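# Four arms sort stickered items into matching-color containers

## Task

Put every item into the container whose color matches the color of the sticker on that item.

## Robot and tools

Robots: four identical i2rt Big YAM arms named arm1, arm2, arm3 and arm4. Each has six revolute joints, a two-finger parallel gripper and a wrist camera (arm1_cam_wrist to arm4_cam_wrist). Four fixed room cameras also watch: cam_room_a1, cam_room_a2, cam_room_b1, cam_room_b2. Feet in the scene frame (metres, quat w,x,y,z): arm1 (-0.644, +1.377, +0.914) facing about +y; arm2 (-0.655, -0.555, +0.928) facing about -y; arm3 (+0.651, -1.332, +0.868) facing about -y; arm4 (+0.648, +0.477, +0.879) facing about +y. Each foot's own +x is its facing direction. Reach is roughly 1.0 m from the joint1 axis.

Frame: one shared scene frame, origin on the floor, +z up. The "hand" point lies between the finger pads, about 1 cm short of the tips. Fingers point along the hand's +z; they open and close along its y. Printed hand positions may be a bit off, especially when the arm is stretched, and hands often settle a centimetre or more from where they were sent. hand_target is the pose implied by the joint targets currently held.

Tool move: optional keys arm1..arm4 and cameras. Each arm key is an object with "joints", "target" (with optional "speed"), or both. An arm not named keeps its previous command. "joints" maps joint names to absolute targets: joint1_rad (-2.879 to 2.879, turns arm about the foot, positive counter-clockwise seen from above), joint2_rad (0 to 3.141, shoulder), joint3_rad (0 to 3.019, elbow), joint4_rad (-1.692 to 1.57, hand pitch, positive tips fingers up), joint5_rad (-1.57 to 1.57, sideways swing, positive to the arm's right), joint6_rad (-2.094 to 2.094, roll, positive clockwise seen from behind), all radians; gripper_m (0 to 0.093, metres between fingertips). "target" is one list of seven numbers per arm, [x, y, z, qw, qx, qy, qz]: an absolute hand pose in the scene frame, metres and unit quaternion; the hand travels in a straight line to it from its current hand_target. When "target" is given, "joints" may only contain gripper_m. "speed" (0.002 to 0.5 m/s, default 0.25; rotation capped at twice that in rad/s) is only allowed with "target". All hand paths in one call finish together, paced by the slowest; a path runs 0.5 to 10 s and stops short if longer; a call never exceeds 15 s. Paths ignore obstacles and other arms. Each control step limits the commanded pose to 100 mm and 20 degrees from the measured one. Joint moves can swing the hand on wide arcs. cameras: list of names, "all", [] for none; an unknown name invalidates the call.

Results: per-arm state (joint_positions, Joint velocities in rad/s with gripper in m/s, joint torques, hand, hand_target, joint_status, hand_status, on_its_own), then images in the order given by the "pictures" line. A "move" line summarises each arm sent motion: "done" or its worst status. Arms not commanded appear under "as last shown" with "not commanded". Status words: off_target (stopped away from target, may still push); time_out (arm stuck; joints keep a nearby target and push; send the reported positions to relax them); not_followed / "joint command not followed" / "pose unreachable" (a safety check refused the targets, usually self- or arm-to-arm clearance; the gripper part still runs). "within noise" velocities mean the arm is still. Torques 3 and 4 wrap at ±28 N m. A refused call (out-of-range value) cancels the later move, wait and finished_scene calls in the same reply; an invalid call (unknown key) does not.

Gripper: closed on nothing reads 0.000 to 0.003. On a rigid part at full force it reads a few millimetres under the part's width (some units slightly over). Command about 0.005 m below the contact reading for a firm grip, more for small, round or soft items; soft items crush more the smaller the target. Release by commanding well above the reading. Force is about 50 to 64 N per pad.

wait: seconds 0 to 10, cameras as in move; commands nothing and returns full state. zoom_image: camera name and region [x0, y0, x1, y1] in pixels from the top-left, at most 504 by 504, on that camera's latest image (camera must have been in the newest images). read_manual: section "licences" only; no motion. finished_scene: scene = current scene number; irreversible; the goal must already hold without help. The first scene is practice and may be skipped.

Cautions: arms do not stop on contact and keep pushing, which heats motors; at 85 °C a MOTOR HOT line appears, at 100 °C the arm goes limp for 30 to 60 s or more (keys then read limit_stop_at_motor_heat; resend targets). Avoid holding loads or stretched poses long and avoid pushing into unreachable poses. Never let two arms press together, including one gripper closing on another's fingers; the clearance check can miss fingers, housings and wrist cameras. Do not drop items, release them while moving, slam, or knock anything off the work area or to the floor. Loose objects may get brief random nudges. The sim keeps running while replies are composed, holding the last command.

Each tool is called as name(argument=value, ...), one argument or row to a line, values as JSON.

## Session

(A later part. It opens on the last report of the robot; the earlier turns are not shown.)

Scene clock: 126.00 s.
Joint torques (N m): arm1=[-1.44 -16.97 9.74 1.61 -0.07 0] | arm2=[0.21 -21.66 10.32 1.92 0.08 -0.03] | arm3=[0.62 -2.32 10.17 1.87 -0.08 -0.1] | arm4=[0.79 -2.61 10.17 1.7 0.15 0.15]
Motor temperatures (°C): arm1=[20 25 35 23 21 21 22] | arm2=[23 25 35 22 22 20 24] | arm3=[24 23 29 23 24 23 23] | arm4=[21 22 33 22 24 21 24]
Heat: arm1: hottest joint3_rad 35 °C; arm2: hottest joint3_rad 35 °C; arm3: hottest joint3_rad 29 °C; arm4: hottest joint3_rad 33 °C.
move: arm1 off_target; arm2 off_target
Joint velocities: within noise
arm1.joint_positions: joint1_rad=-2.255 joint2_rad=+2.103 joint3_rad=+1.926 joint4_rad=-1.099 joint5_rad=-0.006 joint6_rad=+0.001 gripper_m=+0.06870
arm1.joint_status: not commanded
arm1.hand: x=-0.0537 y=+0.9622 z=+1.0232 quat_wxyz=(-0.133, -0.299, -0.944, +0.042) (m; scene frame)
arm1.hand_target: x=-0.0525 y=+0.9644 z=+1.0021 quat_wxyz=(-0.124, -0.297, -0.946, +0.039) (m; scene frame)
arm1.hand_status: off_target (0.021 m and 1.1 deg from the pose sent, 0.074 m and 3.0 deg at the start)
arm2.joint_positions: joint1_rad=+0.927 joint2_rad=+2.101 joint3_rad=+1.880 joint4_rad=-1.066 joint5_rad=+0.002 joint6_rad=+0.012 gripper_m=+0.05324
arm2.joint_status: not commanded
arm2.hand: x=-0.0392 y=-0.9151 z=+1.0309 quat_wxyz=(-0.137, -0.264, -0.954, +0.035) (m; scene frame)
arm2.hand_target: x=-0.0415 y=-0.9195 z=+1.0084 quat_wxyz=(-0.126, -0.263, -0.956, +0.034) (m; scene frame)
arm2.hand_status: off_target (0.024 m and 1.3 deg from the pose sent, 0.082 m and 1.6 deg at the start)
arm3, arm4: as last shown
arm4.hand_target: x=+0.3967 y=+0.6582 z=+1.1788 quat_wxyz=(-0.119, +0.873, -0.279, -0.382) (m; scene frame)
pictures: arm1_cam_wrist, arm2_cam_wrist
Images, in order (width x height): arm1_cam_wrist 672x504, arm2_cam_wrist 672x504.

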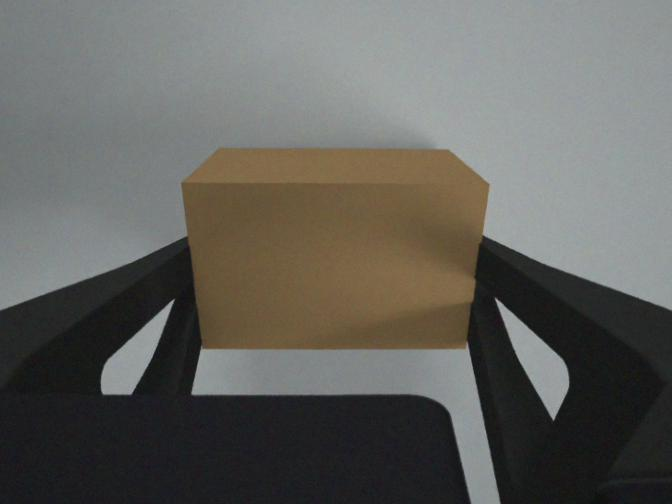

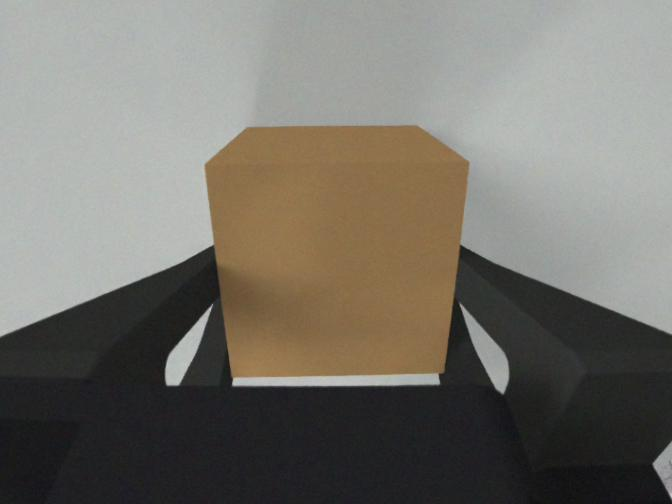

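move(
  arm1={"joints": {"gripper_m": 0.093}},
  arm2={"joints": {"gripper_m": 0.093}},
  cameras=[],
)

move(
  arm1={"target": [-0.078, 0.982, 1.095, 0.1245, 0.2973, 0.9458, -0.0391], "speed": 0.25},
  arm2={"target": [-0.075, -0.897, 1.10, 0.1258, 0.2628, 0.9559, -0.0346], "speed": 0.25},
  cameras=[],
)

move(
  arm1={"target": [-0.349, 1.171, 1.10, 0.1245, 0.2973, 0.9458, -0.0391], "speed": 0.35},
  arm2={"target": [-0.346, -0.739, 1.10, 0.1258, 0.2628, 0.9559, -0.0346], "speed": 0.35},
  arm3={"target": [0.0441, -0.9802, 1.115, 0.0977, -0.8933, 0.2360, 0.3700], "speed": 0.35},
  arm4={"target": [0.033, 0.9155, 1.115, 0.1167, -0.8799, 0.2817, 0.3645], "speed": 0.35},
  cameras=["arm3_cam_wrist", "arm4_cam_wrist"],
)

Scene clock: 146.30 s.
Joint torques (N m): arm1=[-1.44 -18.2 10.93 1.42 0.01 0.01] | arm2=[0.15 -21.71 10.36 1.92 0.1 -0.02] | arm3=[0.67 -2.37 10.17 1.84 -0.08 -0.1] | arm4=[1.2 -2.67 10.24 1.7 0.15 0.13]
Motor temperatures (°C): arm1=[20 25 34 23 21 21 22] | arm2=[23 27 34 22 22 20 24] | arm3=[24 23 29 23 24 23 23] | arm4=[21 21 34 22 24 21 24]
Heat: arm1: hottest joint3_rad 34 °C; arm2: hottest joint3_rad 34 °C; arm3: hottest joint3_rad 29 °C; arm4: hottest joint3_rad 34 °C.
move: arm1 done; arm2 done
Joint velocities: within noise
arm1.joint_positions: joint1_rad=-2.255 joint2_rad=+2.112 joint3_rad=+1.913 joint4_rad=-1.095 joint5_rad=-0.006 joint6_rad=+0.001 gripper_m=+0.09297
arm1.joint_status: all done
arm1.hand: x=-0.0565 y=+0.9641 z=+1.0115 quat_wxyz=(-0.124, -0.300, -0.945, +0.040) (m; scene frame)
arm1.hand_target: x=-0.0525 y=+0.9643 z=+1.0024 quat_wxyz=(-0.125, -0.297, -0.946, +0.039) (m; scene frame)
arm1.hand_status: not commanded
arm2.joint_positions: joint1_rad=+0.927 joint2_rad=+2.101 joint3_rad=+1.880 joint4_rad=-1.066 joint5_rad=+0.002 joint6_rad=+0.012 gripper_m=+0.09292
arm2.joint_status: all done
arm2.hand: x=-0.0392 y=-0.9151 z=+1.0309 quat_wxyz=(-0.137, -0.264, -0.954, +0.035) (m; scene frame)
arm2.hand_target: x=-0.0415 y=-0.9195 z=+1.0084 quat_wxyz=(-0.126, -0.263, -0.956, +0.034) (m; scene frame)
arm2.hand_status: not commanded
arm3, arm4: as last shown
pictures: none
No camera images: "cameras" was empty.

Scene clock: 147.50 s.
Joint torques (N m): arm1=[-1.79 -17.9 13.38 0.8 0.02 0.04] | arm2=[0.67 -21.01 10.8 0.83 0.14 0.01] | arm3=[0.56 -2.49 10.14 1.85 -0.08 -0.1] | arm4=[0.73 -2.55 10.3 1.66 0.15 0.16]
Motor temperatures (°C): arm1=[20 25 34 23 21 21 22] | arm2=[23 27 34 22 22 20 24] | arm3=[24 23 29 23 24 23 23] | arm4=[21 21 34 22 24 21 24]
Heat: arm1: hottest joint3_rad 34 °C; arm2: hottest joint3_rad 34 °C; arm3: hottest joint3_rad 29 °C; arm4: hottest joint3_rad 34 °C.
move: arm1 off_target; arm2 off_target
Joint velocities: within noise
arm1.joint_positions: joint1_rad=-2.255 joint2_rad=+1.992 joint3_rad=+1.912 joint4_rad=-1.231 joint5_rad=-0.006 joint6_rad=+0.001 gripper_m=+0.09297
arm1.joint_status: not commanded
arm1.hand: x=-0.0831 y=+0.9835 z=+1.0845 quat_wxyz=(-0.117, -0.300, -0.946, +0.037) (m; scene frame)
arm1.hand_target: x=-0.0782 y=+0.9822 z=+1.0950 quat_wxyz=(-0.125, -0.297, -0.946, +0.039) (m; scene frame)
arm1.hand_status: off_target (0.012 m and 1.0 deg from the pose sent, 0.088 m and 0.3 deg at the start)
arm2.joint_positions: joint1_rad=+0.927 joint2_rad=+1.950 joint3_rad=+1.854 joint4_rad=-1.180 joint5_rad=+0.002 joint6_rad=+0.012 gripper_m=+0.09292
arm2.joint_status: not commanded
arm2.hand: x=-0.0711 y=-0.8969 z=+1.1133 quat_wxyz=(-0.142, -0.264, -0.953, +0.037) (m; scene frame)
arm2.hand_target: x=-0.0751 y=-0.8969 z=+1.1001 quat_wxyz=(-0.126, -0.263, -0.956, +0.035) (m; scene frame)
arm2.hand_status: off_target (0.014 m and 1.9 deg from the pose sent, 0.080 m and 1.3 deg at the start)
arm3, arm4: as last shown
pictures: none
No camera images: "cameras" was empty.

Scene clock: 149.53 s.
Joint torques (N m): arm1=[-2.26 -4.78 11.32 0.76 -0.06 -0.01] | arm2=[0.56 -8.41 9.96 0.9 0.13 0] | arm3=[0.91 -18.96 14.32 1.06 0.11 -0.13] | arm4=[1.49 -21.07 13.14 0.72 0.21 0.15]
Motor temperatures (°C): arm1=[20 25 34 23 21 21 22] | arm2=[23 27 34 22 22 20 24] | arm3=[24 23 29 23 24 23 23] | arm4=[21 22 35 22 24 21 24]
Heat: arm1: hottest joint3_rad 34 °C; arm2: hottest joint3_rad 34 °C; arm3: hottest joint3_rad 29 °C; arm4: hottest joint3_rad 35 °C.
move: arm1 done; arm2 done; arm3 off_target; arm4 off_target
Joint velocities: within noise
arm1.joint_positions: joint1_rad=-2.255 joint2_rad=+1.110 joint3_rad=+0.917 joint4_rad=-1.096 joint5_rad=-0.007 joint6_rad=+0.001 gripper_m=+0.09297
arm1.joint_status: not commanded
arm1.hand: x=-0.3484 y=+1.1711 z=+1.0996 quat_wxyz=(-0.127, -0.299, -0.945, +0.040) (m; scene frame)
arm1.hand_target: x=-0.3490 y=+1.1710 z=+1.0999 quat_wxyz=(-0.124, -0.297, -0.946, +0.039) (m; scene frame)
arm1.hand_status: done (0.001 m and 0.4 deg from the pose sent, 0.326 m and 1.0 deg at the start)
arm2.joint_positions: joint1_rad=+0.927 joint2_rad=+1.137 joint3_rad=+0.904 joint4_rad=-1.052 joint5_rad=+0.002 joint6_rad=+0.012 gripper_m=+0.09292
arm2.joint_status: not commanded
arm2.hand: x=-0.3400 y=-0.7404 z=+1.1069 quat_wxyz=(-0.138, -0.264, -0.954, +0.036) (m; scene frame)
arm2.hand_target: x=-0.3460 y=-0.7389 z=+1.1001 quat_wxyz=(-0.126, -0.263, -0.956, +0.035) (m; scene frame)
arm2.hand_status: done (0.009 m and 1.5 deg from the pose sent, 0.317 m and 1.9 deg at the start)
arm3.joint_positions: joint1_rad=-1.960 joint2_rad=+1.721 joint3_rad=+1.487 joint4_rad=-0.588 joint5_rad=+0.004 joint6_rad=-0.002 gripper_m=+0.09306
arm3.joint_status: not commanded
arm3.hand: x=+0.0537 y=-0.9931 z=+1.0887 quat_wxyz=(+0.089, -0.901, +0.237, +0.352) (m; scene frame)
arm3.hand_target: x=+0.0453 y=-0.9810 z=+1.1152 quat_wxyz=(+0.098, -0.893, +0.236, +0.370) (m; scene frame)
arm3.hand_status: off_target (0.031 m and 2.5 deg from the pose sent, 0.392 m and 0.8 deg at the start)
arm4.joint_positions: joint1_rad=+0.895 joint2_rad=+1.874 joint3_rad=+1.669 joint4_rad=-0.613 joint5_rad=+0.004 joint6_rad=-0.011 gripper_m=+0.09311
arm4.joint_status: not commanded
arm4.hand: x=+0.0455 y=+0.9093 z=+1.0948 quat_wxyz=(-0.113, +0.887, -0.280, -0.350) (m; scene frame)
arm4.hand_target: x=+0.0340 y=+0.9146 z=+1.1150 quat_wxyz=(-0.117, +0.880, -0.282, -0.365) (m; scene frame)
arm4.hand_status: off_target (0.025 m and 1.8 deg from the pose sent, 0.451 m and 0.6 deg at the start)
pictures: arm3_cam_wrist, arm4_cam_wrist
Images, in order (width x height): arm3_cam_wrist 672x504, arm4_cam_wrist 672x504.

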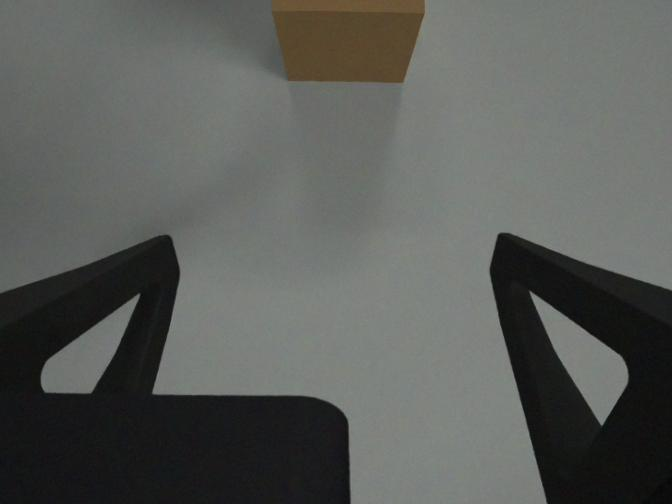

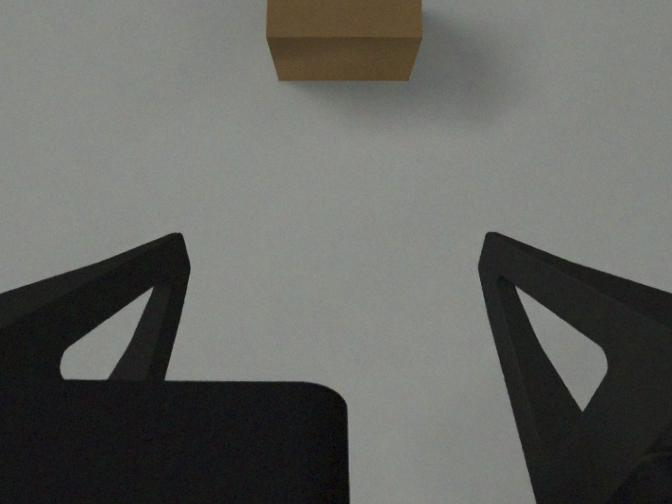

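move(
  arm3={"target": [-0.0668, -0.9143, 1.020, 0.0984, -0.8929, 0.2375, 0.3698], "speed": 0.15},
  arm4={"target": [-0.0637, 0.9969, 1.010, 0.1183, -0.8787, 0.2855, 0.3640], "speed": 0.15},
  cameras=["arm3_cam_wrist", "arm4_cam_wrist"],
)

Scene clock: 196.77 s.
Joint torques (N m): arm1=[-1.85 -3.37 11.3 0.5 -0.06 -0.08] | arm2=[0.5 -8.41 9.98 0.91 0.13 0] | arm3=[0.73 -21.95 13.68 1.54 0.06 -0.11] | arm4=[0.09 -24.82 13.18 0.73 0.06 0.1]
Motor temperatures (°C): arm1=[20 24 36 23 21 21 22] | arm2=[23 25 33 22 22 20 23] | arm3=[24 25 36 23 24 23 23] | arm4=[21 26 42 22 24 21 24]
Heat: arm1: hottest joint3_rad 36 °C; arm2: hottest joint3_rad 33 °C; arm3: hottest joint3_rad 36 °C; arm4: hottest joint3_rad 42 °C.
move: arm3 off_target; arm4 off_target
Joint velocities: within noise
arm1, arm2: as last shown
arm3.joint_positions: joint1_rad=-1.960 joint2_rad=+2.091 joint3_rad=+1.858 joint4_rad=-0.558 joint5_rad=+0.005 joint6_rad=-0.004 gripper_m=+0.09306
arm3.joint_status: not commanded
arm3.hand: x=-0.0585 y=-0.9310 z=+1.0233 quat_wxyz=(+0.093, -0.896, +0.235, +0.365) (m; scene frame)
arm3.hand_target: x=-0.0657 y=-0.9149 z=+1.0200 quat_wxyz=(+0.099, -0.893, +0.237, +0.370) (m; scene frame)
arm3.hand_status: off_target (0.019 m and 1.0 deg from the pose sent, 0.160 m and 2.6 deg at the start)
arm4.joint_positions: joint1_rad=+0.894 joint2_rad=+2.279 joint3_rad=+2.107 joint4_rad=-0.617 joint5_rad=+0.005 joint6_rad=-0.011 gripper_m=+0.09310
arm4.joint_status: not commanded
arm4.hand: x=-0.0583 y=+0.9839 z=+1.0144 quat_wxyz=(-0.118, +0.881, -0.279, -0.363) (m; scene frame)
arm4.hand_target: x=-0.0628 y=+0.9964 z=+1.0099 quat_wxyz=(-0.119, +0.878, -0.285, -0.365) (m; scene frame)
arm4.hand_status: off_target (0.015 m and 0.8 deg from the pose sent, 0.164 m and 2.0 deg at the start)
pictures: arm3_cam_wrist, arm4_cam_wrist
Images, in order (width x height): arm3_cam_wrist 672x504, arm4_cam_wrist 672x504.

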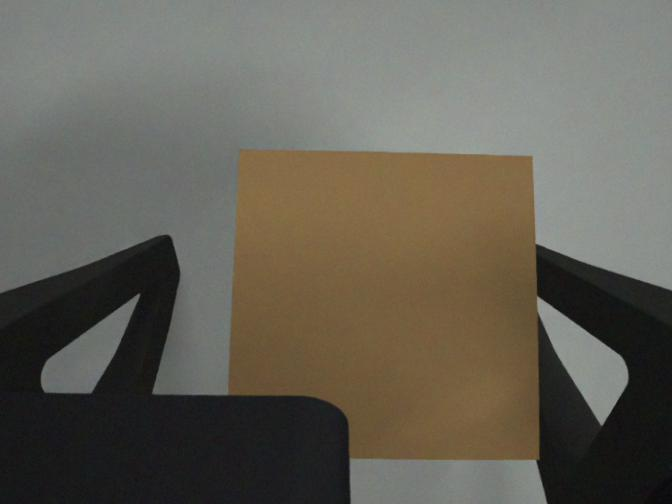

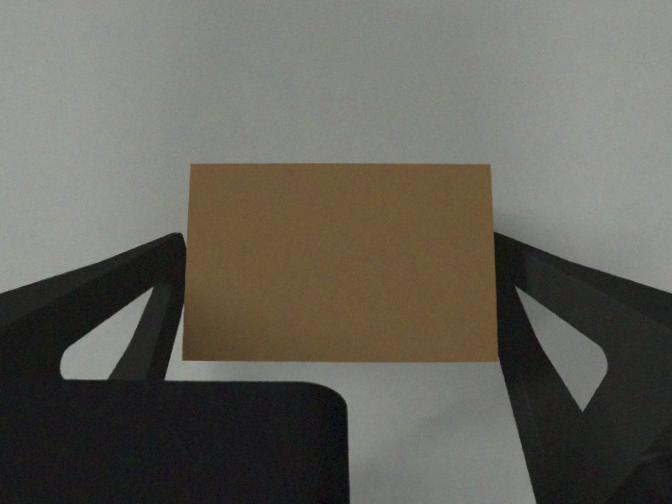

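move(
  arm3={"joints": {"gripper_m": 0.043}},
  arm4={"joints": {"gripper_m": 0.063}},
  cameras=[],
)

move(
  arm3={"target": [-0.047, -0.942, 1.085, 0.0965, -0.8941, 0.2329, 0.3703], "speed": 0.25},
  arm4={"target": [-0.044, 0.971, 1.085, 0.1167, -0.8799, 0.2817, 0.3645], "speed": 0.25},
  cameras=[],
)

move(
  arm3={"target": [0.337, -1.156, 1.12, 0.0965, -0.8941, 0.2329, 0.3703], "speed": 0.4},
  arm4={"target": [0.355, 0.686, 1.12, 0.1167, -0.8799, 0.2817, 0.3645], "speed": 0.4},
  cameras=[],
)

move(
  arm3={"joints": {"joint1_rad": 0.9655, "joint2_rad": 0.62, "joint3_rad": 0.78, "joint4_rad": -0.91, "joint5_rad": 0, "joint6_rad": 0}},
  arm4={"joints": {"joint1_rad": -1.126, "joint2_rad": 0.62, "joint3_rad": 0.78, "joint4_rad": -0.91, "joint5_rad": 0, "joint6_rad": 0}},
  cameras=["arm3_cam_wrist", "arm4_cam_wrist"],
)

move(
  arm3={"target": [1.166, -1.797, 0.88, 0.3572, 0.3319, 0.8623, -0.1375], "speed": 0.4},
  arm4={"target": [1.1019, 0.7307, 0.88, 0.3703, -0.2329, 0.8941, 0.0965], "speed": 0.4},
  cameras=["arm3_cam_wrist", "arm4_cam_wrist", "cam_room_a1", "cam_room_a2"],
)

Scene clock: 208.90 s.
Joint torques (N m): arm1=[-2.2 -3.84 11.06 0.77 -0.01 -0.05] | arm2=[0.5 -8.41 9.98 0.9 0.13 0] | arm3=[0.67 -22.01 13.64 1.54 0 -0.11] | arm4=[0.21 -25.41 13.24 0.72 0.04 0.07]
Motor temperatures (°C): arm1=[20 24 36 23 21 21 21] | arm2=[23 25 33 22 22 20 23] | arm3=[24 25 37 23 24 23 23] | arm4=[21 26 41 22 24 21 24]
Heat: arm1: hottest joint3_rad 36 °C; arm2: hottest joint3_rad 33 °C; arm3: hottest joint3_rad 37 °C; arm4: hottest joint3_rad 41 °C.
move: arm3 off_target; arm4 off_target
Joint velocities: within noise
arm1, arm2: as last shown
arm3.joint_positions: joint1_rad=-1.961 joint2_rad=+2.091 joint3_rad=+1.858 joint4_rad=-0.558 joint5_rad=+0.006 joint6_rad=-0.004 gripper_m=+0.05337
arm3.joint_status: gripper_m off_target (ended at +0.05340, target +0.04300)
arm3.hand: x=-0.0583 y=-0.9305 z=+1.0235 quat_wxyz=(+0.094, -0.896, +0.235, +0.365) (m; scene frame)
arm3.hand_target: x=-0.0656 y=-0.9148 z=+1.0201 quat_wxyz=(+0.099, -0.893, +0.237, +0.370) (m; scene frame)
arm3.hand_status: not commanded
arm4.joint_positions: joint1_rad=+0.894 joint2_rad=+2.279 joint3_rad=+2.107 joint4_rad=-0.617 joint5_rad=+0.005 joint6_rad=-0.011 gripper_m=+0.06923
arm4.joint_status: gripper_m off_target (ended at +0.06925, target +0.06300)
arm4.hand: x=-0.0579 y=+0.9844 z=+1.0143 quat_wxyz=(-0.118, +0.881, -0.280, -0.363) (m; scene frame)
arm4.hand_target: x=-0.0629 y=+0.9962 z=+1.0099 quat_wxyz=(-0.118, +0.878, -0.285, -0.365) (m; scene frame)
arm4.hand_status: not commanded
pictures: none
No camera images: "cameras" was empty.

Scene clock: 210.17 s.
Joint torques (N m): arm1=[-2.26 -4.31 11.07 0.55 -0.06 -0.05] | arm2=[0.5 -8.35 9.98 0.92 0.12 0.01] | arm3=[2.08 -25.47 11.43 1.17 0.11 -0.05] | arm4=[1.32 -28.4 10.65 0.7 0.12 0.14]
Motor temperatures (°C): arm1=[20 24 36 23 21 21 21] | arm2=[23 25 33 22 22 20 23] | arm3=[24 25 37 23 24 23 23] | arm4=[21 26 41 22 24 21 25]
Heat: arm1: hottest joint3_rad 36 °C; arm2: hottest joint3_rad 33 °C; arm3: hottest joint3_rad 37 °C; arm4: hottest joint3_rad 41 °C.
move: arm3 off_target; arm4 off_target
Joint velocities: within noise
arm1, arm2: as last shown
arm3.joint_positions: joint1_rad=-1.961 joint2_rad=+2.015 joint3_rad=+1.858 joint4_rad=-0.645 joint5_rad=+0.010 joint6_rad=-0.004 gripper_m=+0.05336
arm3.joint_status: not commanded
arm3.hand: x=-0.0412 y=-0.9387 z=+1.0681 quat_wxyz=(+0.094, -0.898, +0.236, +0.359) (m; scene frame)
arm3.hand_target: x=-0.0467 y=-0.9421 z=+1.0852 quat_wxyz=(+0.096, -0.894, +0.233, +0.371) (m; scene frame)
arm3.hand_status: off_target (0.018 m and 1.4 deg from the pose sent, 0.064 m and 0.8 deg at the start)
arm4.joint_positions: joint1_rad=+0.894 joint2_rad=+2.193 joint3_rad=+2.107 joint4_rad=-0.717 joint5_rad=+0.005 joint6_rad=-0.011 gripper_m=+0.06923
arm4.joint_status: not commanded
arm4.hand: x=-0.0411 y=+0.9728 z=+1.0697 quat_wxyz=(-0.116, +0.883, -0.280, -0.357) (m; scene frame)
arm4.hand_target: x=-0.0439 y=+0.9708 z=+1.0849 quat_wxyz=(-0.117, +0.880, -0.282, -0.365) (m; scene frame)
arm4.hand_status: off_target (0.016 m and 1.0 deg from the pose sent, 0.073 m and 0.4 deg at the start)
pictures: none
No camera images: "cameras" was empty.

Scene clock: 212.20 s.
Joint torques (N m): arm1=[-1.79 -4.31 11.15 0.7 -0.06 -0.03] | arm2=[0.5 -8.35 9.98 0.95 0.13 -0.01] | arm3=[2.32 -3.08 9.76 1.25 0.12 0.03] | arm4=[1.26 -2.84 9.81 0.72 0.22 0.15]
Motor temperatures (°C): arm1=[20 24 36 23 21 21 21] | arm2=[23 25 33 22 22 20 23] | arm3=[24 25 36 23 24 23 23] | arm4=[21 26 41 22 24 21 25]
Heat: arm1: hottest joint3_rad 36 °C; arm2: hottest joint3_rad 33 °C; arm3: hottest joint3_rad 36 °C; arm4: hottest joint3_rad 41 °C.
move: arm3 done; arm4 done
Joint velocities: within noise
arm1, arm2: as last shown
arm3.joint_positions: joint1_rad=-1.956 joint2_rad=+0.776 joint3_rad=+0.739 joint4_rad=-0.727 joint5_rad=+0.019 joint6_rad=-0.002 gripper_m=+0.05336
arm3.joint_status: not commanded
arm3.hand: x=+0.3389 y=-1.1512 z=+1.1244 quat_wxyz=(+0.101, -0.891, +0.235, +0.375) (m; scene frame)
arm3.hand_target: x=+0.3371 y=-1.1559 z=+1.1201 quat_wxyz=(+0.097, -0.894, +0.233, +0.370) (m; scene frame)
arm3.hand_status: done (0.007 m and 0.9 deg from the pose sent, 0.439 m and 1.4 deg at the start)
arm4.joint_positions: joint1_rad=+0.898 joint2_rad=+0.787 joint3_rad=+0.702 joint4_rad=-0.686 joint5_rad=+0.008 joint6_rad=-0.010 gripper_m=+0.06923
arm4.joint_status: not commanded
arm4.hand: x=+0.3567 y=+0.6876 z=+1.1225 quat_wxyz=(-0.121, +0.878, -0.278, -0.371) (m; scene frame)
arm4.hand_target: x=+0.3551 y=+0.6860 z=+1.1201 quat_wxyz=(-0.117, +0.880, -0.282, -0.365) (m; scene frame)
arm4.hand_status: done (0.003 m and 1.0 deg from the pose sent, 0.492 m and 1.0 deg at the start)
pictures: none
No camera images: "cameras" was empty.

Scene clock: 214.50 s.
Joint torques (N m): arm1=[-1.79 -4.07 11.18 0.43 -0.03 -0.09] | arm2=[0.5 -8.47 9.98 0.9 0.13 0] | arm3=[1.96 -1.03 13.44 1.22 0.11 -0.03] | arm4=[0.56 -0.73 12.92 0.77 0 0.16]
Motor temperatures (°C): arm1=[20 24 36 23 21 21 21] | arm2=[23 25 33 22 22 20 23] | arm3=[24 25 36 23 24 23 23] | arm4=[21 26 42 22 24 21 25]
Heat: arm1: hottest joint3_rad 36 °C; arm2: hottest joint3_rad 33 °C; arm3: hottest joint3_rad 36 °C; arm4: hottest joint3_rad 42 °C.
move: arm3 done; arm4 done
Joint velocities: within noise
arm1, arm2: as last shown
arm3.joint_positions: joint1_rad=+0.956 joint2_rad=+0.618 joint3_rad=+0.739 joint4_rad=-0.905 joint5_rad=-0.002 joint6_rad=-0.002 gripper_m=+0.05323
arm3.joint_status: all done
arm3.hand: x=+0.8774 y=-1.5330 z=+1.1481 quat_wxyz=(-0.361, -0.328, -0.861, +0.143) (m; scene frame)
arm3.hand_target: x=+0.8822 y=-1.5337 z=+1.1697 quat_wxyz=(-0.376, -0.323, -0.856, +0.147) (m; scene frame)
arm3.hand_status: not commanded
arm4.joint_positions: joint1_rad=-1.124 joint2_rad=+0.615 joint3_rad=+0.732 joint4_rad=-0.900 joint5_rad=+0.002 joint6_rad=-0.010 gripper_m=+0.06924
arm4.joint_status: all done
arm4.hand: x=+0.9170 y=+0.6248 z=+1.1529 quat_wxyz=(-0.370, +0.234, -0.894, -0.092) (m; scene frame)
arm4.hand_target: x=+0.9215 y=+0.6269 z=+1.1764 quat_wxyz=(-0.384, +0.228, -0.889, -0.098) (m; scene frame)
arm4.hand_status: not commanded
pictures: arm3_cam_wrist, arm4_cam_wrist
Images, in order (width x height): arm3_cam_wrist 672x504, arm4_cam_wrist 672x504.

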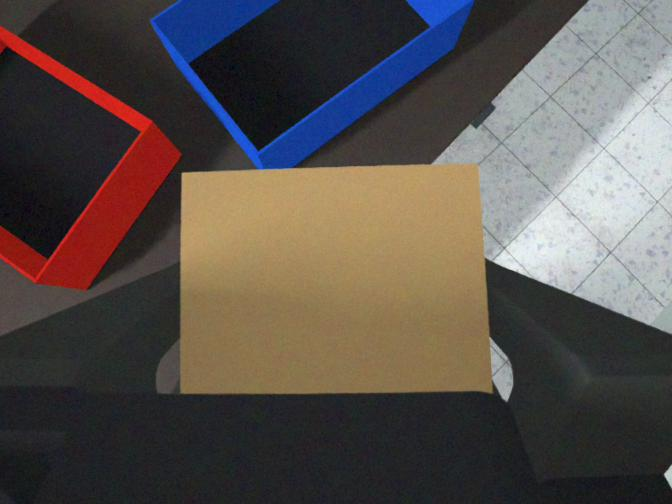

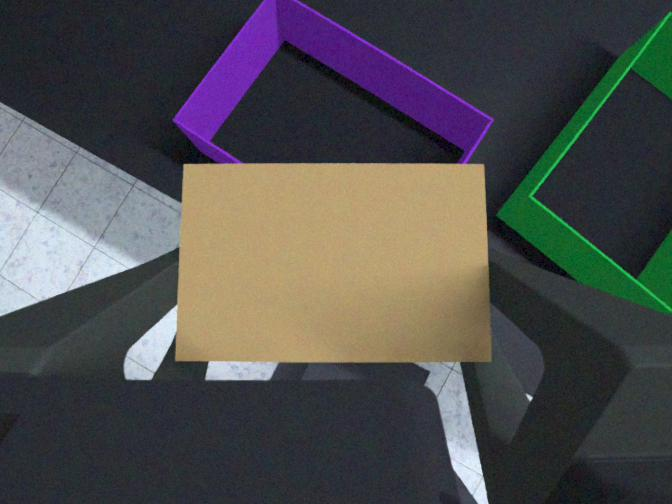

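Scene clock: 216.50 s.
Joint torques (N m): arm1=[-1.9 -4.01 11.26 0.5 -0.05 -0.06] | arm2=[0.5 -8.29 9.96 0.9 0.13 0] | arm3=[1.14 -21.54 10.84 1.84 -0.06 0.02] | arm4=[1.14 -13.33 7.84 1.74 -0.02 0.12]
Motor temperatures (°C): arm1=[20 24 36 23 21 21 21] | arm2=[23 25 33 22 22 20 23] | arm3=[24 25 36 23 24 23 24] | arm4=[21 26 42 22 24 21 25]
Heat: arm1: hottest joint3_rad 36 °C; arm2: hottest joint3_rad 33 °C; arm3: hottest joint3_rad 36 °C; arm4: hottest joint3_rad 42 °C.
move: arm3 off_target; arm4 off_target
Joint velocities: within noise
arm1, arm2: as last shown
arm3.joint_positions: joint1_rad=+0.956 joint2_rad=+2.018 joint3_rad=+1.204 joint4_rad=-0.047 joint5_rad=-0.005 joint6_rad=-0.002 gripper_m=+0.05323
arm3.joint_status: not commanded
arm3.hand: x=+1.1478 y=-1.7807 z=+0.8526 quat_wxyz=(-0.328, -0.333, -0.875, +0.129) (m; scene frame)
arm3.hand_target: x=+1.1649 y=-1.7959 z=+0.8810 quat_wxyz=(-0.357, -0.332, -0.862, +0.138) (m; scene frame)
arm3.hand_status: off_target (0.037 m and 3.8 deg from the pose sent, 0.474 m and 0.8 deg at the start)
arm4.joint_positions: joint1_rad=-1.124 joint2_rad=+1.693 joint3_rad=+0.665 joint4_rad=+0.195 joint5_rad=+0.002 joint6_rad=-0.009 gripper_m=+0.06924
arm4.joint_status: not commanded
arm4.hand: x=+1.0845 y=+0.7168 z=+0.8652 quat_wxyz=(-0.347, +0.236, -0.903, -0.086) (m; scene frame)
arm4.hand_target: x=+1.1009 y=+0.7301 z=+0.8805 quat_wxyz=(-0.370, +0.233, -0.894, -0.097) (m; scene frame)
arm4.hand_status: off_target (0.027 m and 3.1 deg from the pose sent, 0.346 m and 0.6 deg at the start)
pictures: arm3_cam_wrist, arm4_cam_wrist, cam_room_a1, cam_room_a2
Images, in order (width x height): arm3_cam_wrist 672x504, arm4_cam_wrist 672x504, cam_room_a1 672x504, cam_room_a2 672x504.

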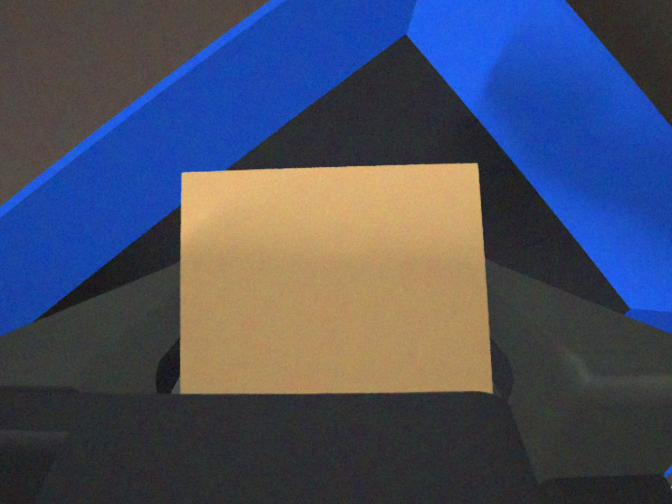

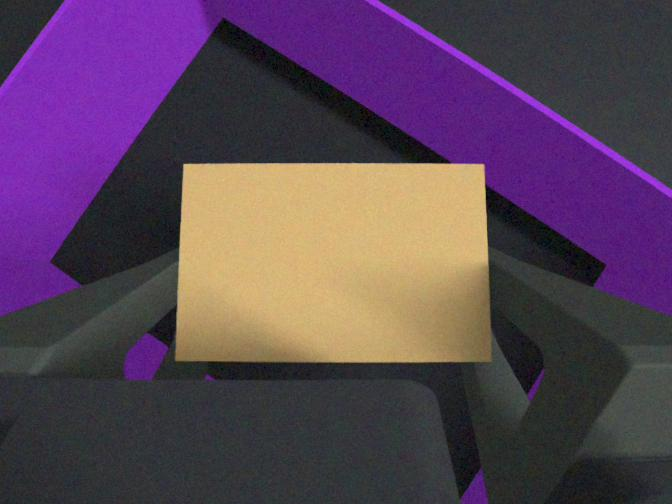

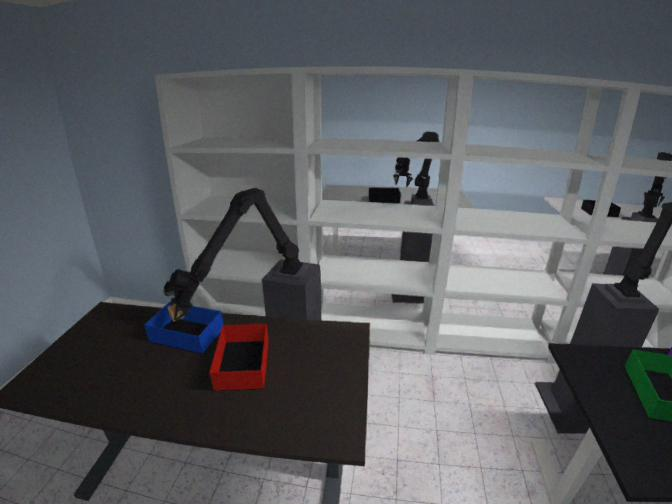

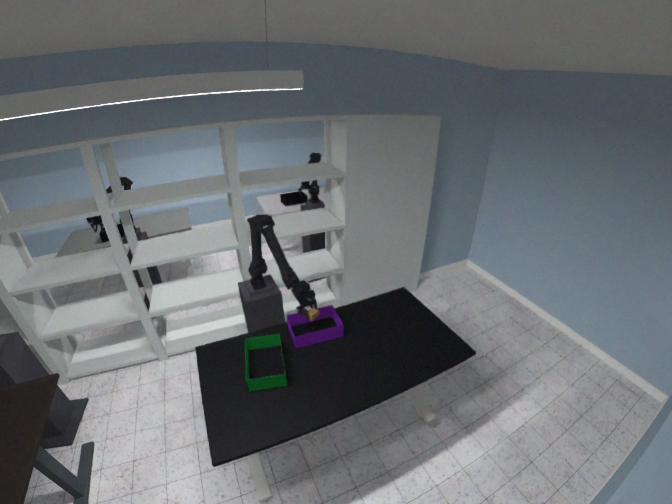

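move(
  arm3={"target": [1.163, -1.794, 0.712, 0.3572, 0.3319, 0.8623, -0.1375], "speed": 0.13},
  arm4={"target": [1.099, 0.729, 0.712, 0.3703, -0.2329, 0.8941, 0.0965], "speed": 0.13},
  cameras=["arm3_cam_wrist", "arm4_cam_wrist"],
)

move(
  arm3={"joints": {"gripper_m": 0.093}},
  arm4={"joints": {"gripper_m": 0.093}},
  cameras=[],
)

move(
  arm3={"target": [1.084, -1.723, 0.93, 0.3572, 0.3319, 0.8623, -0.1375], "speed": 0.3},
  arm4={"target": [1.006, 0.677, 0.93, 0.3703, -0.2329, 0.8941, 0.0965], "speed": 0.3},
  cameras=["arm3_cam_wrist", "arm4_cam_wrist"],
)

Scene clock: 225.10 s.
Joint torques (N m): arm1=[-1.49 -3.37 11.08 0.65 -0.05 -0.03] | arm2=[0.62 -8.47 10.02 0.91 0.13 -0.01] | arm3=[1.26 -16.09 7.49 1.55 0.08 -0.04] | arm4=[1.03 -11.28 3.37 1.32 -0.04 0.14]
Motor temperatures (°C): arm1=[20 24 36 23 21 21 21] | arm2=[23 25 33 22 22 20 23] | arm3=[24 25 35 23 24 23 24] | arm4=[21 26 40 22 24 21 25]
Heat: arm1: hottest joint3_rad 36 °C; arm2: hottest joint3_rad 33 °C; arm3: hottest joint3_rad 35 °C; arm4: hottest joint3_rad 40 °C.
move: arm3 off_target; arm4 off_target
Joint velocities: within noise
arm1, arm2: as last shown
arm3.joint_positions: joint1_rad=+0.956 joint2_rad=+2.285 joint3_rad=+1.241 joint4_rad=+0.289 joint5_rad=-0.007 joint6_rad=+0.007 gripper_m=+0.05323
arm3.joint_status: not commanded
arm3.hand: x=+1.1650 y=-1.7973 z=+0.7480 quat_wxyz=(-0.375, -0.329, -0.855, +0.144) (m; scene frame)
arm3.hand_target: x=+1.1612 y=-1.7923 z=+0.7134 quat_wxyz=(-0.357, -0.332, -0.862, +0.137) (m; scene frame)
arm3.hand_status: off_target (0.036 m and 2.3 deg from the pose sent, 0.142 m and 3.8 deg at the start)
arm4.joint_positions: joint1_rad=-1.124 joint2_rad=+2.164 joint3_rad=+0.726 joint4_rad=+0.695 joint5_rad=+0.002 joint6_rad=-0.009 gripper_m=+0.06924
arm4.joint_status: not commanded
arm4.hand: x=+1.1045 y=+0.7277 z=+0.7377 quat_wxyz=(-0.388, +0.232, -0.887, -0.096) (m; scene frame)
arm4.hand_target: x=+1.0978 y=+0.7281 z=+0.7131 quat_wxyz=(-0.370, +0.233, -0.894, -0.096) (m; scene frame)
arm4.hand_status: off_target (0.026 m and 2.2 deg from the pose sent, 0.155 m and 3.1 deg at the start)
pictures: arm3_cam_wrist, arm4_cam_wrist
Images, in order (width x height): arm3_cam_wrist 672x504, arm4_cam_wrist 672x504.

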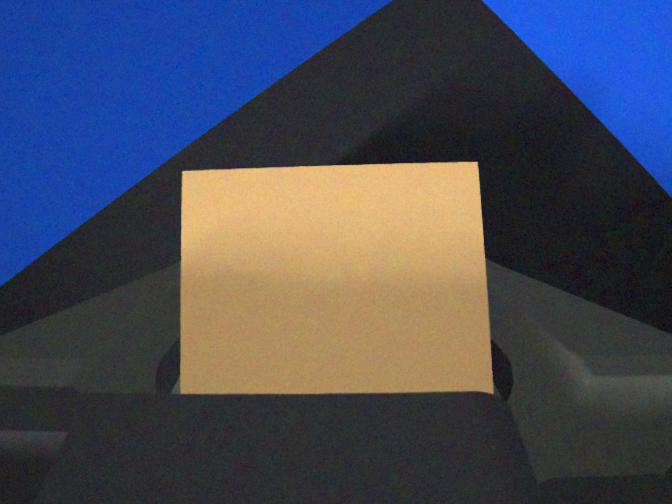

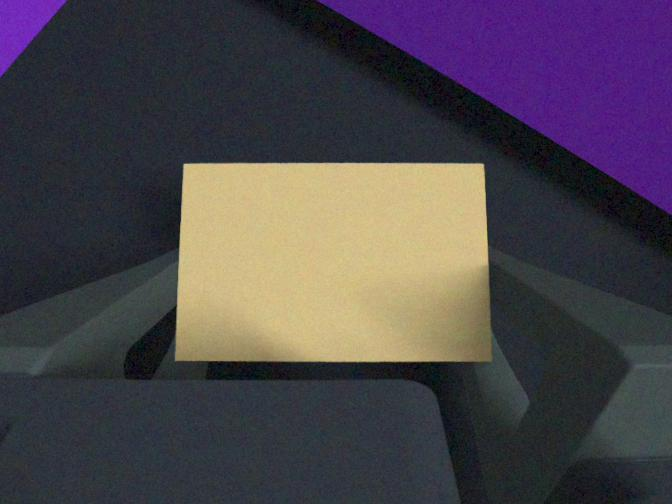

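Scene clock: 225.67 s.
Joint torques (N m): arm1=[-1.73 -4.31 11.1 0.64 -0.05 -0.04] | arm2=[0.38 -8.41 9.98 0.9 0.13 0] | arm3=[1.26 -17.03 6.8 1.22 0.03 -0.05] | arm4=[0.5 -12.45 2.78 1.09 0 0.16]
Motor temperatures (°C): arm1=[20 24 36 23 21 21 21] | arm2=[23 25 33 22 22 20 23] | arm3=[24 25 34 23 24 23 24] | arm4=[21 25 40 22 24 21 25]
Heat: arm1: hottest joint3_rad 36 °C; arm2: hottest joint3_rad 33 °C; arm3: hottest joint3_rad 34 °C; arm4: hottest joint3_rad 40 °C.
move: arm3 done; arm4 done
Joint velocities: within noise
arm1.joint_positions: joint1_rad=-2.255 joint2_rad=+1.110 joint3_rad=+0.917 joint4_rad=-1.096 joint5_rad=-0.007 joint6_rad=+0.001 gripper_m=+0.09297
arm1.joint_status: not commanded
arm1.hand: x=-0.3484 y=+1.1711 z=+1.0996 quat_wxyz=(-0.127, -0.299, -0.945, +0.040) (m; scene frame)
arm1.hand_target: x=-0.3490 y=+1.1710 z=+1.0999 quat_wxyz=(-0.124, -0.297, -0.946, +0.039) (m; scene frame)
arm1.hand_status: not commanded
arm2.joint_positions: joint1_rad=+0.927 joint2_rad=+1.137 joint3_rad=+0.904 joint4_rad=-1.052 joint5_rad=+0.002 joint6_rad=+0.012 gripper_m=+0.09292
arm2.joint_status: not commanded
arm2.hand: x=-0.3400 y=-0.7404 z=+1.1069 quat_wxyz=(-0.138, -0.264, -0.954, +0.036) (m; scene frame)
arm2.hand_target: x=-0.3460 y=-0.7389 z=+1.1001 quat_wxyz=(-0.126, -0.263, -0.956, +0.035) (m; scene frame)
arm2.hand_status: not commanded
arm3.joint_positions: joint1_rad=+0.956 joint2_rad=+2.294 joint3_rad=+1.248 joint4_rad=+0.298 joint5_rad=-0.005 joint6_rad=+0.008 gripper_m=+0.09295
arm3.joint_status: all done
arm3.hand: x=+1.1667 y=-1.7995 z=+0.7461 quat_wxyz=(-0.377, -0.330, -0.853, +0.146) (m; scene frame)
arm3.hand_target: x=+1.1610 y=-1.7924 z=+0.7133 quat_wxyz=(-0.357, -0.332, -0.862, +0.137) (m; scene frame)
arm3.hand_status: not commanded
arm4.joint_positions: joint1_rad=-1.120 joint2_rad=+2.173 joint3_rad=+0.738 joint4_rad=+0.700 joint5_rad=+0.002 joint6_rad=-0.009 gripper_m=+0.09290
arm4.joint_status: all done
arm4.hand: x=+1.1078 y=+0.7317 z=+0.7366 quat_wxyz=(-0.391, +0.233, -0.885, -0.098) (m; scene frame)
arm4.hand_target: x=+1.0979 y=+0.7282 z=+0.7132 quat_wxyz=(-0.370, +0.233, -0.894, -0.096) (m; scene frame)
arm4.hand_status: not commanded
pictures: none
No camera images: "cameras" was empty.

Scene clock: 227.20 s.
Joint torques (N m): arm1=[-1.85 -4.19 11.1 0.68 -0.09 -0.05] | arm2=[0.56 -8.47 10 0.94 0.13 -0.01] | arm3=[1.03 -14.51 7.19 1.18 0.07 -0.08] | arm4=[0.97 -6.71 6.84 0.81 -0.02 0.13]
Motor temperatures (°C): arm1=[20 24 36 23 21 21 21] | arm2=[23 25 33 22 22 20 23] | arm3=[24 25 34 23 24 23 24] | arm4=[21 25 40 22 24 21 25]
Heat: arm1: hottest joint3_rad 36 °C; arm2: hottest joint3_rad 33 °C; arm3: hottest joint3_rad 34 °C; arm4: hottest joint3_rad 40 °C.
move: arm3 off_target; arm4 done
Joint velocities: within noise
arm1, arm2: as last shown
arm3.joint_positions: joint1_rad=+0.957 joint2_rad=+1.685 joint3_rad=+0.936 joint4_rad=-0.021 joint5_rad=-0.010 joint6_rad=+0.007 gripper_m=+0.09297
arm3.joint_status: not commanded
arm3.hand: x=+1.0884 y=-1.7245 z=+0.9409 quat_wxyz=(-0.368, -0.330, -0.858, +0.140) (m; scene frame)
arm3.hand_target: x=+1.0840 y=-1.7229 z=+0.9301 quat_wxyz=(-0.357, -0.332, -0.862, +0.137) (m; scene frame)
arm3.hand_status: off_target (0.012 m and 1.4 deg from the pose sent, 0.216 m and 2.7 deg at the start)
arm4.joint_positions: joint1_rad=-1.121 joint2_rad=+1.276 joint3_rad=+0.439 joint4_rad=+0.082 joint5_rad=+0.002 joint6_rad=-0.009 gripper_m=+0.09292
arm4.joint_status: not commanded
arm4.hand: x=+1.0088 y=+0.6763 z=+0.9373 quat_wxyz=(-0.383, +0.234, -0.889, -0.096) (m; scene frame)
arm4.hand_target: x=+1.0059 y=+0.6769 z=+0.9301 quat_wxyz=(-0.370, +0.233, -0.894, -0.096) (m; scene frame)
arm4.hand_status: done (0.008 m and 1.5 deg from the pose sent, 0.225 m and 2.6 deg at the start)
pictures: arm3_cam_wrist, arm4_cam_wrist
Images, in order (width x height): arm3_cam_wrist 672x504, arm4_cam_wrist 672x504.

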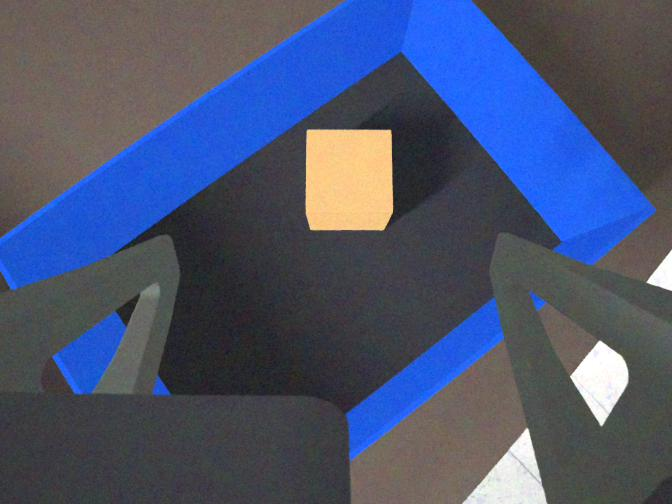

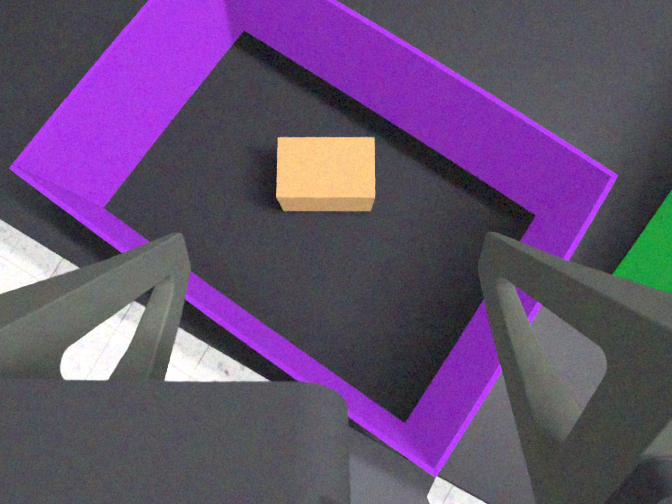

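finished_scene(
  scene=3,
)

The scene is finished: the task was done.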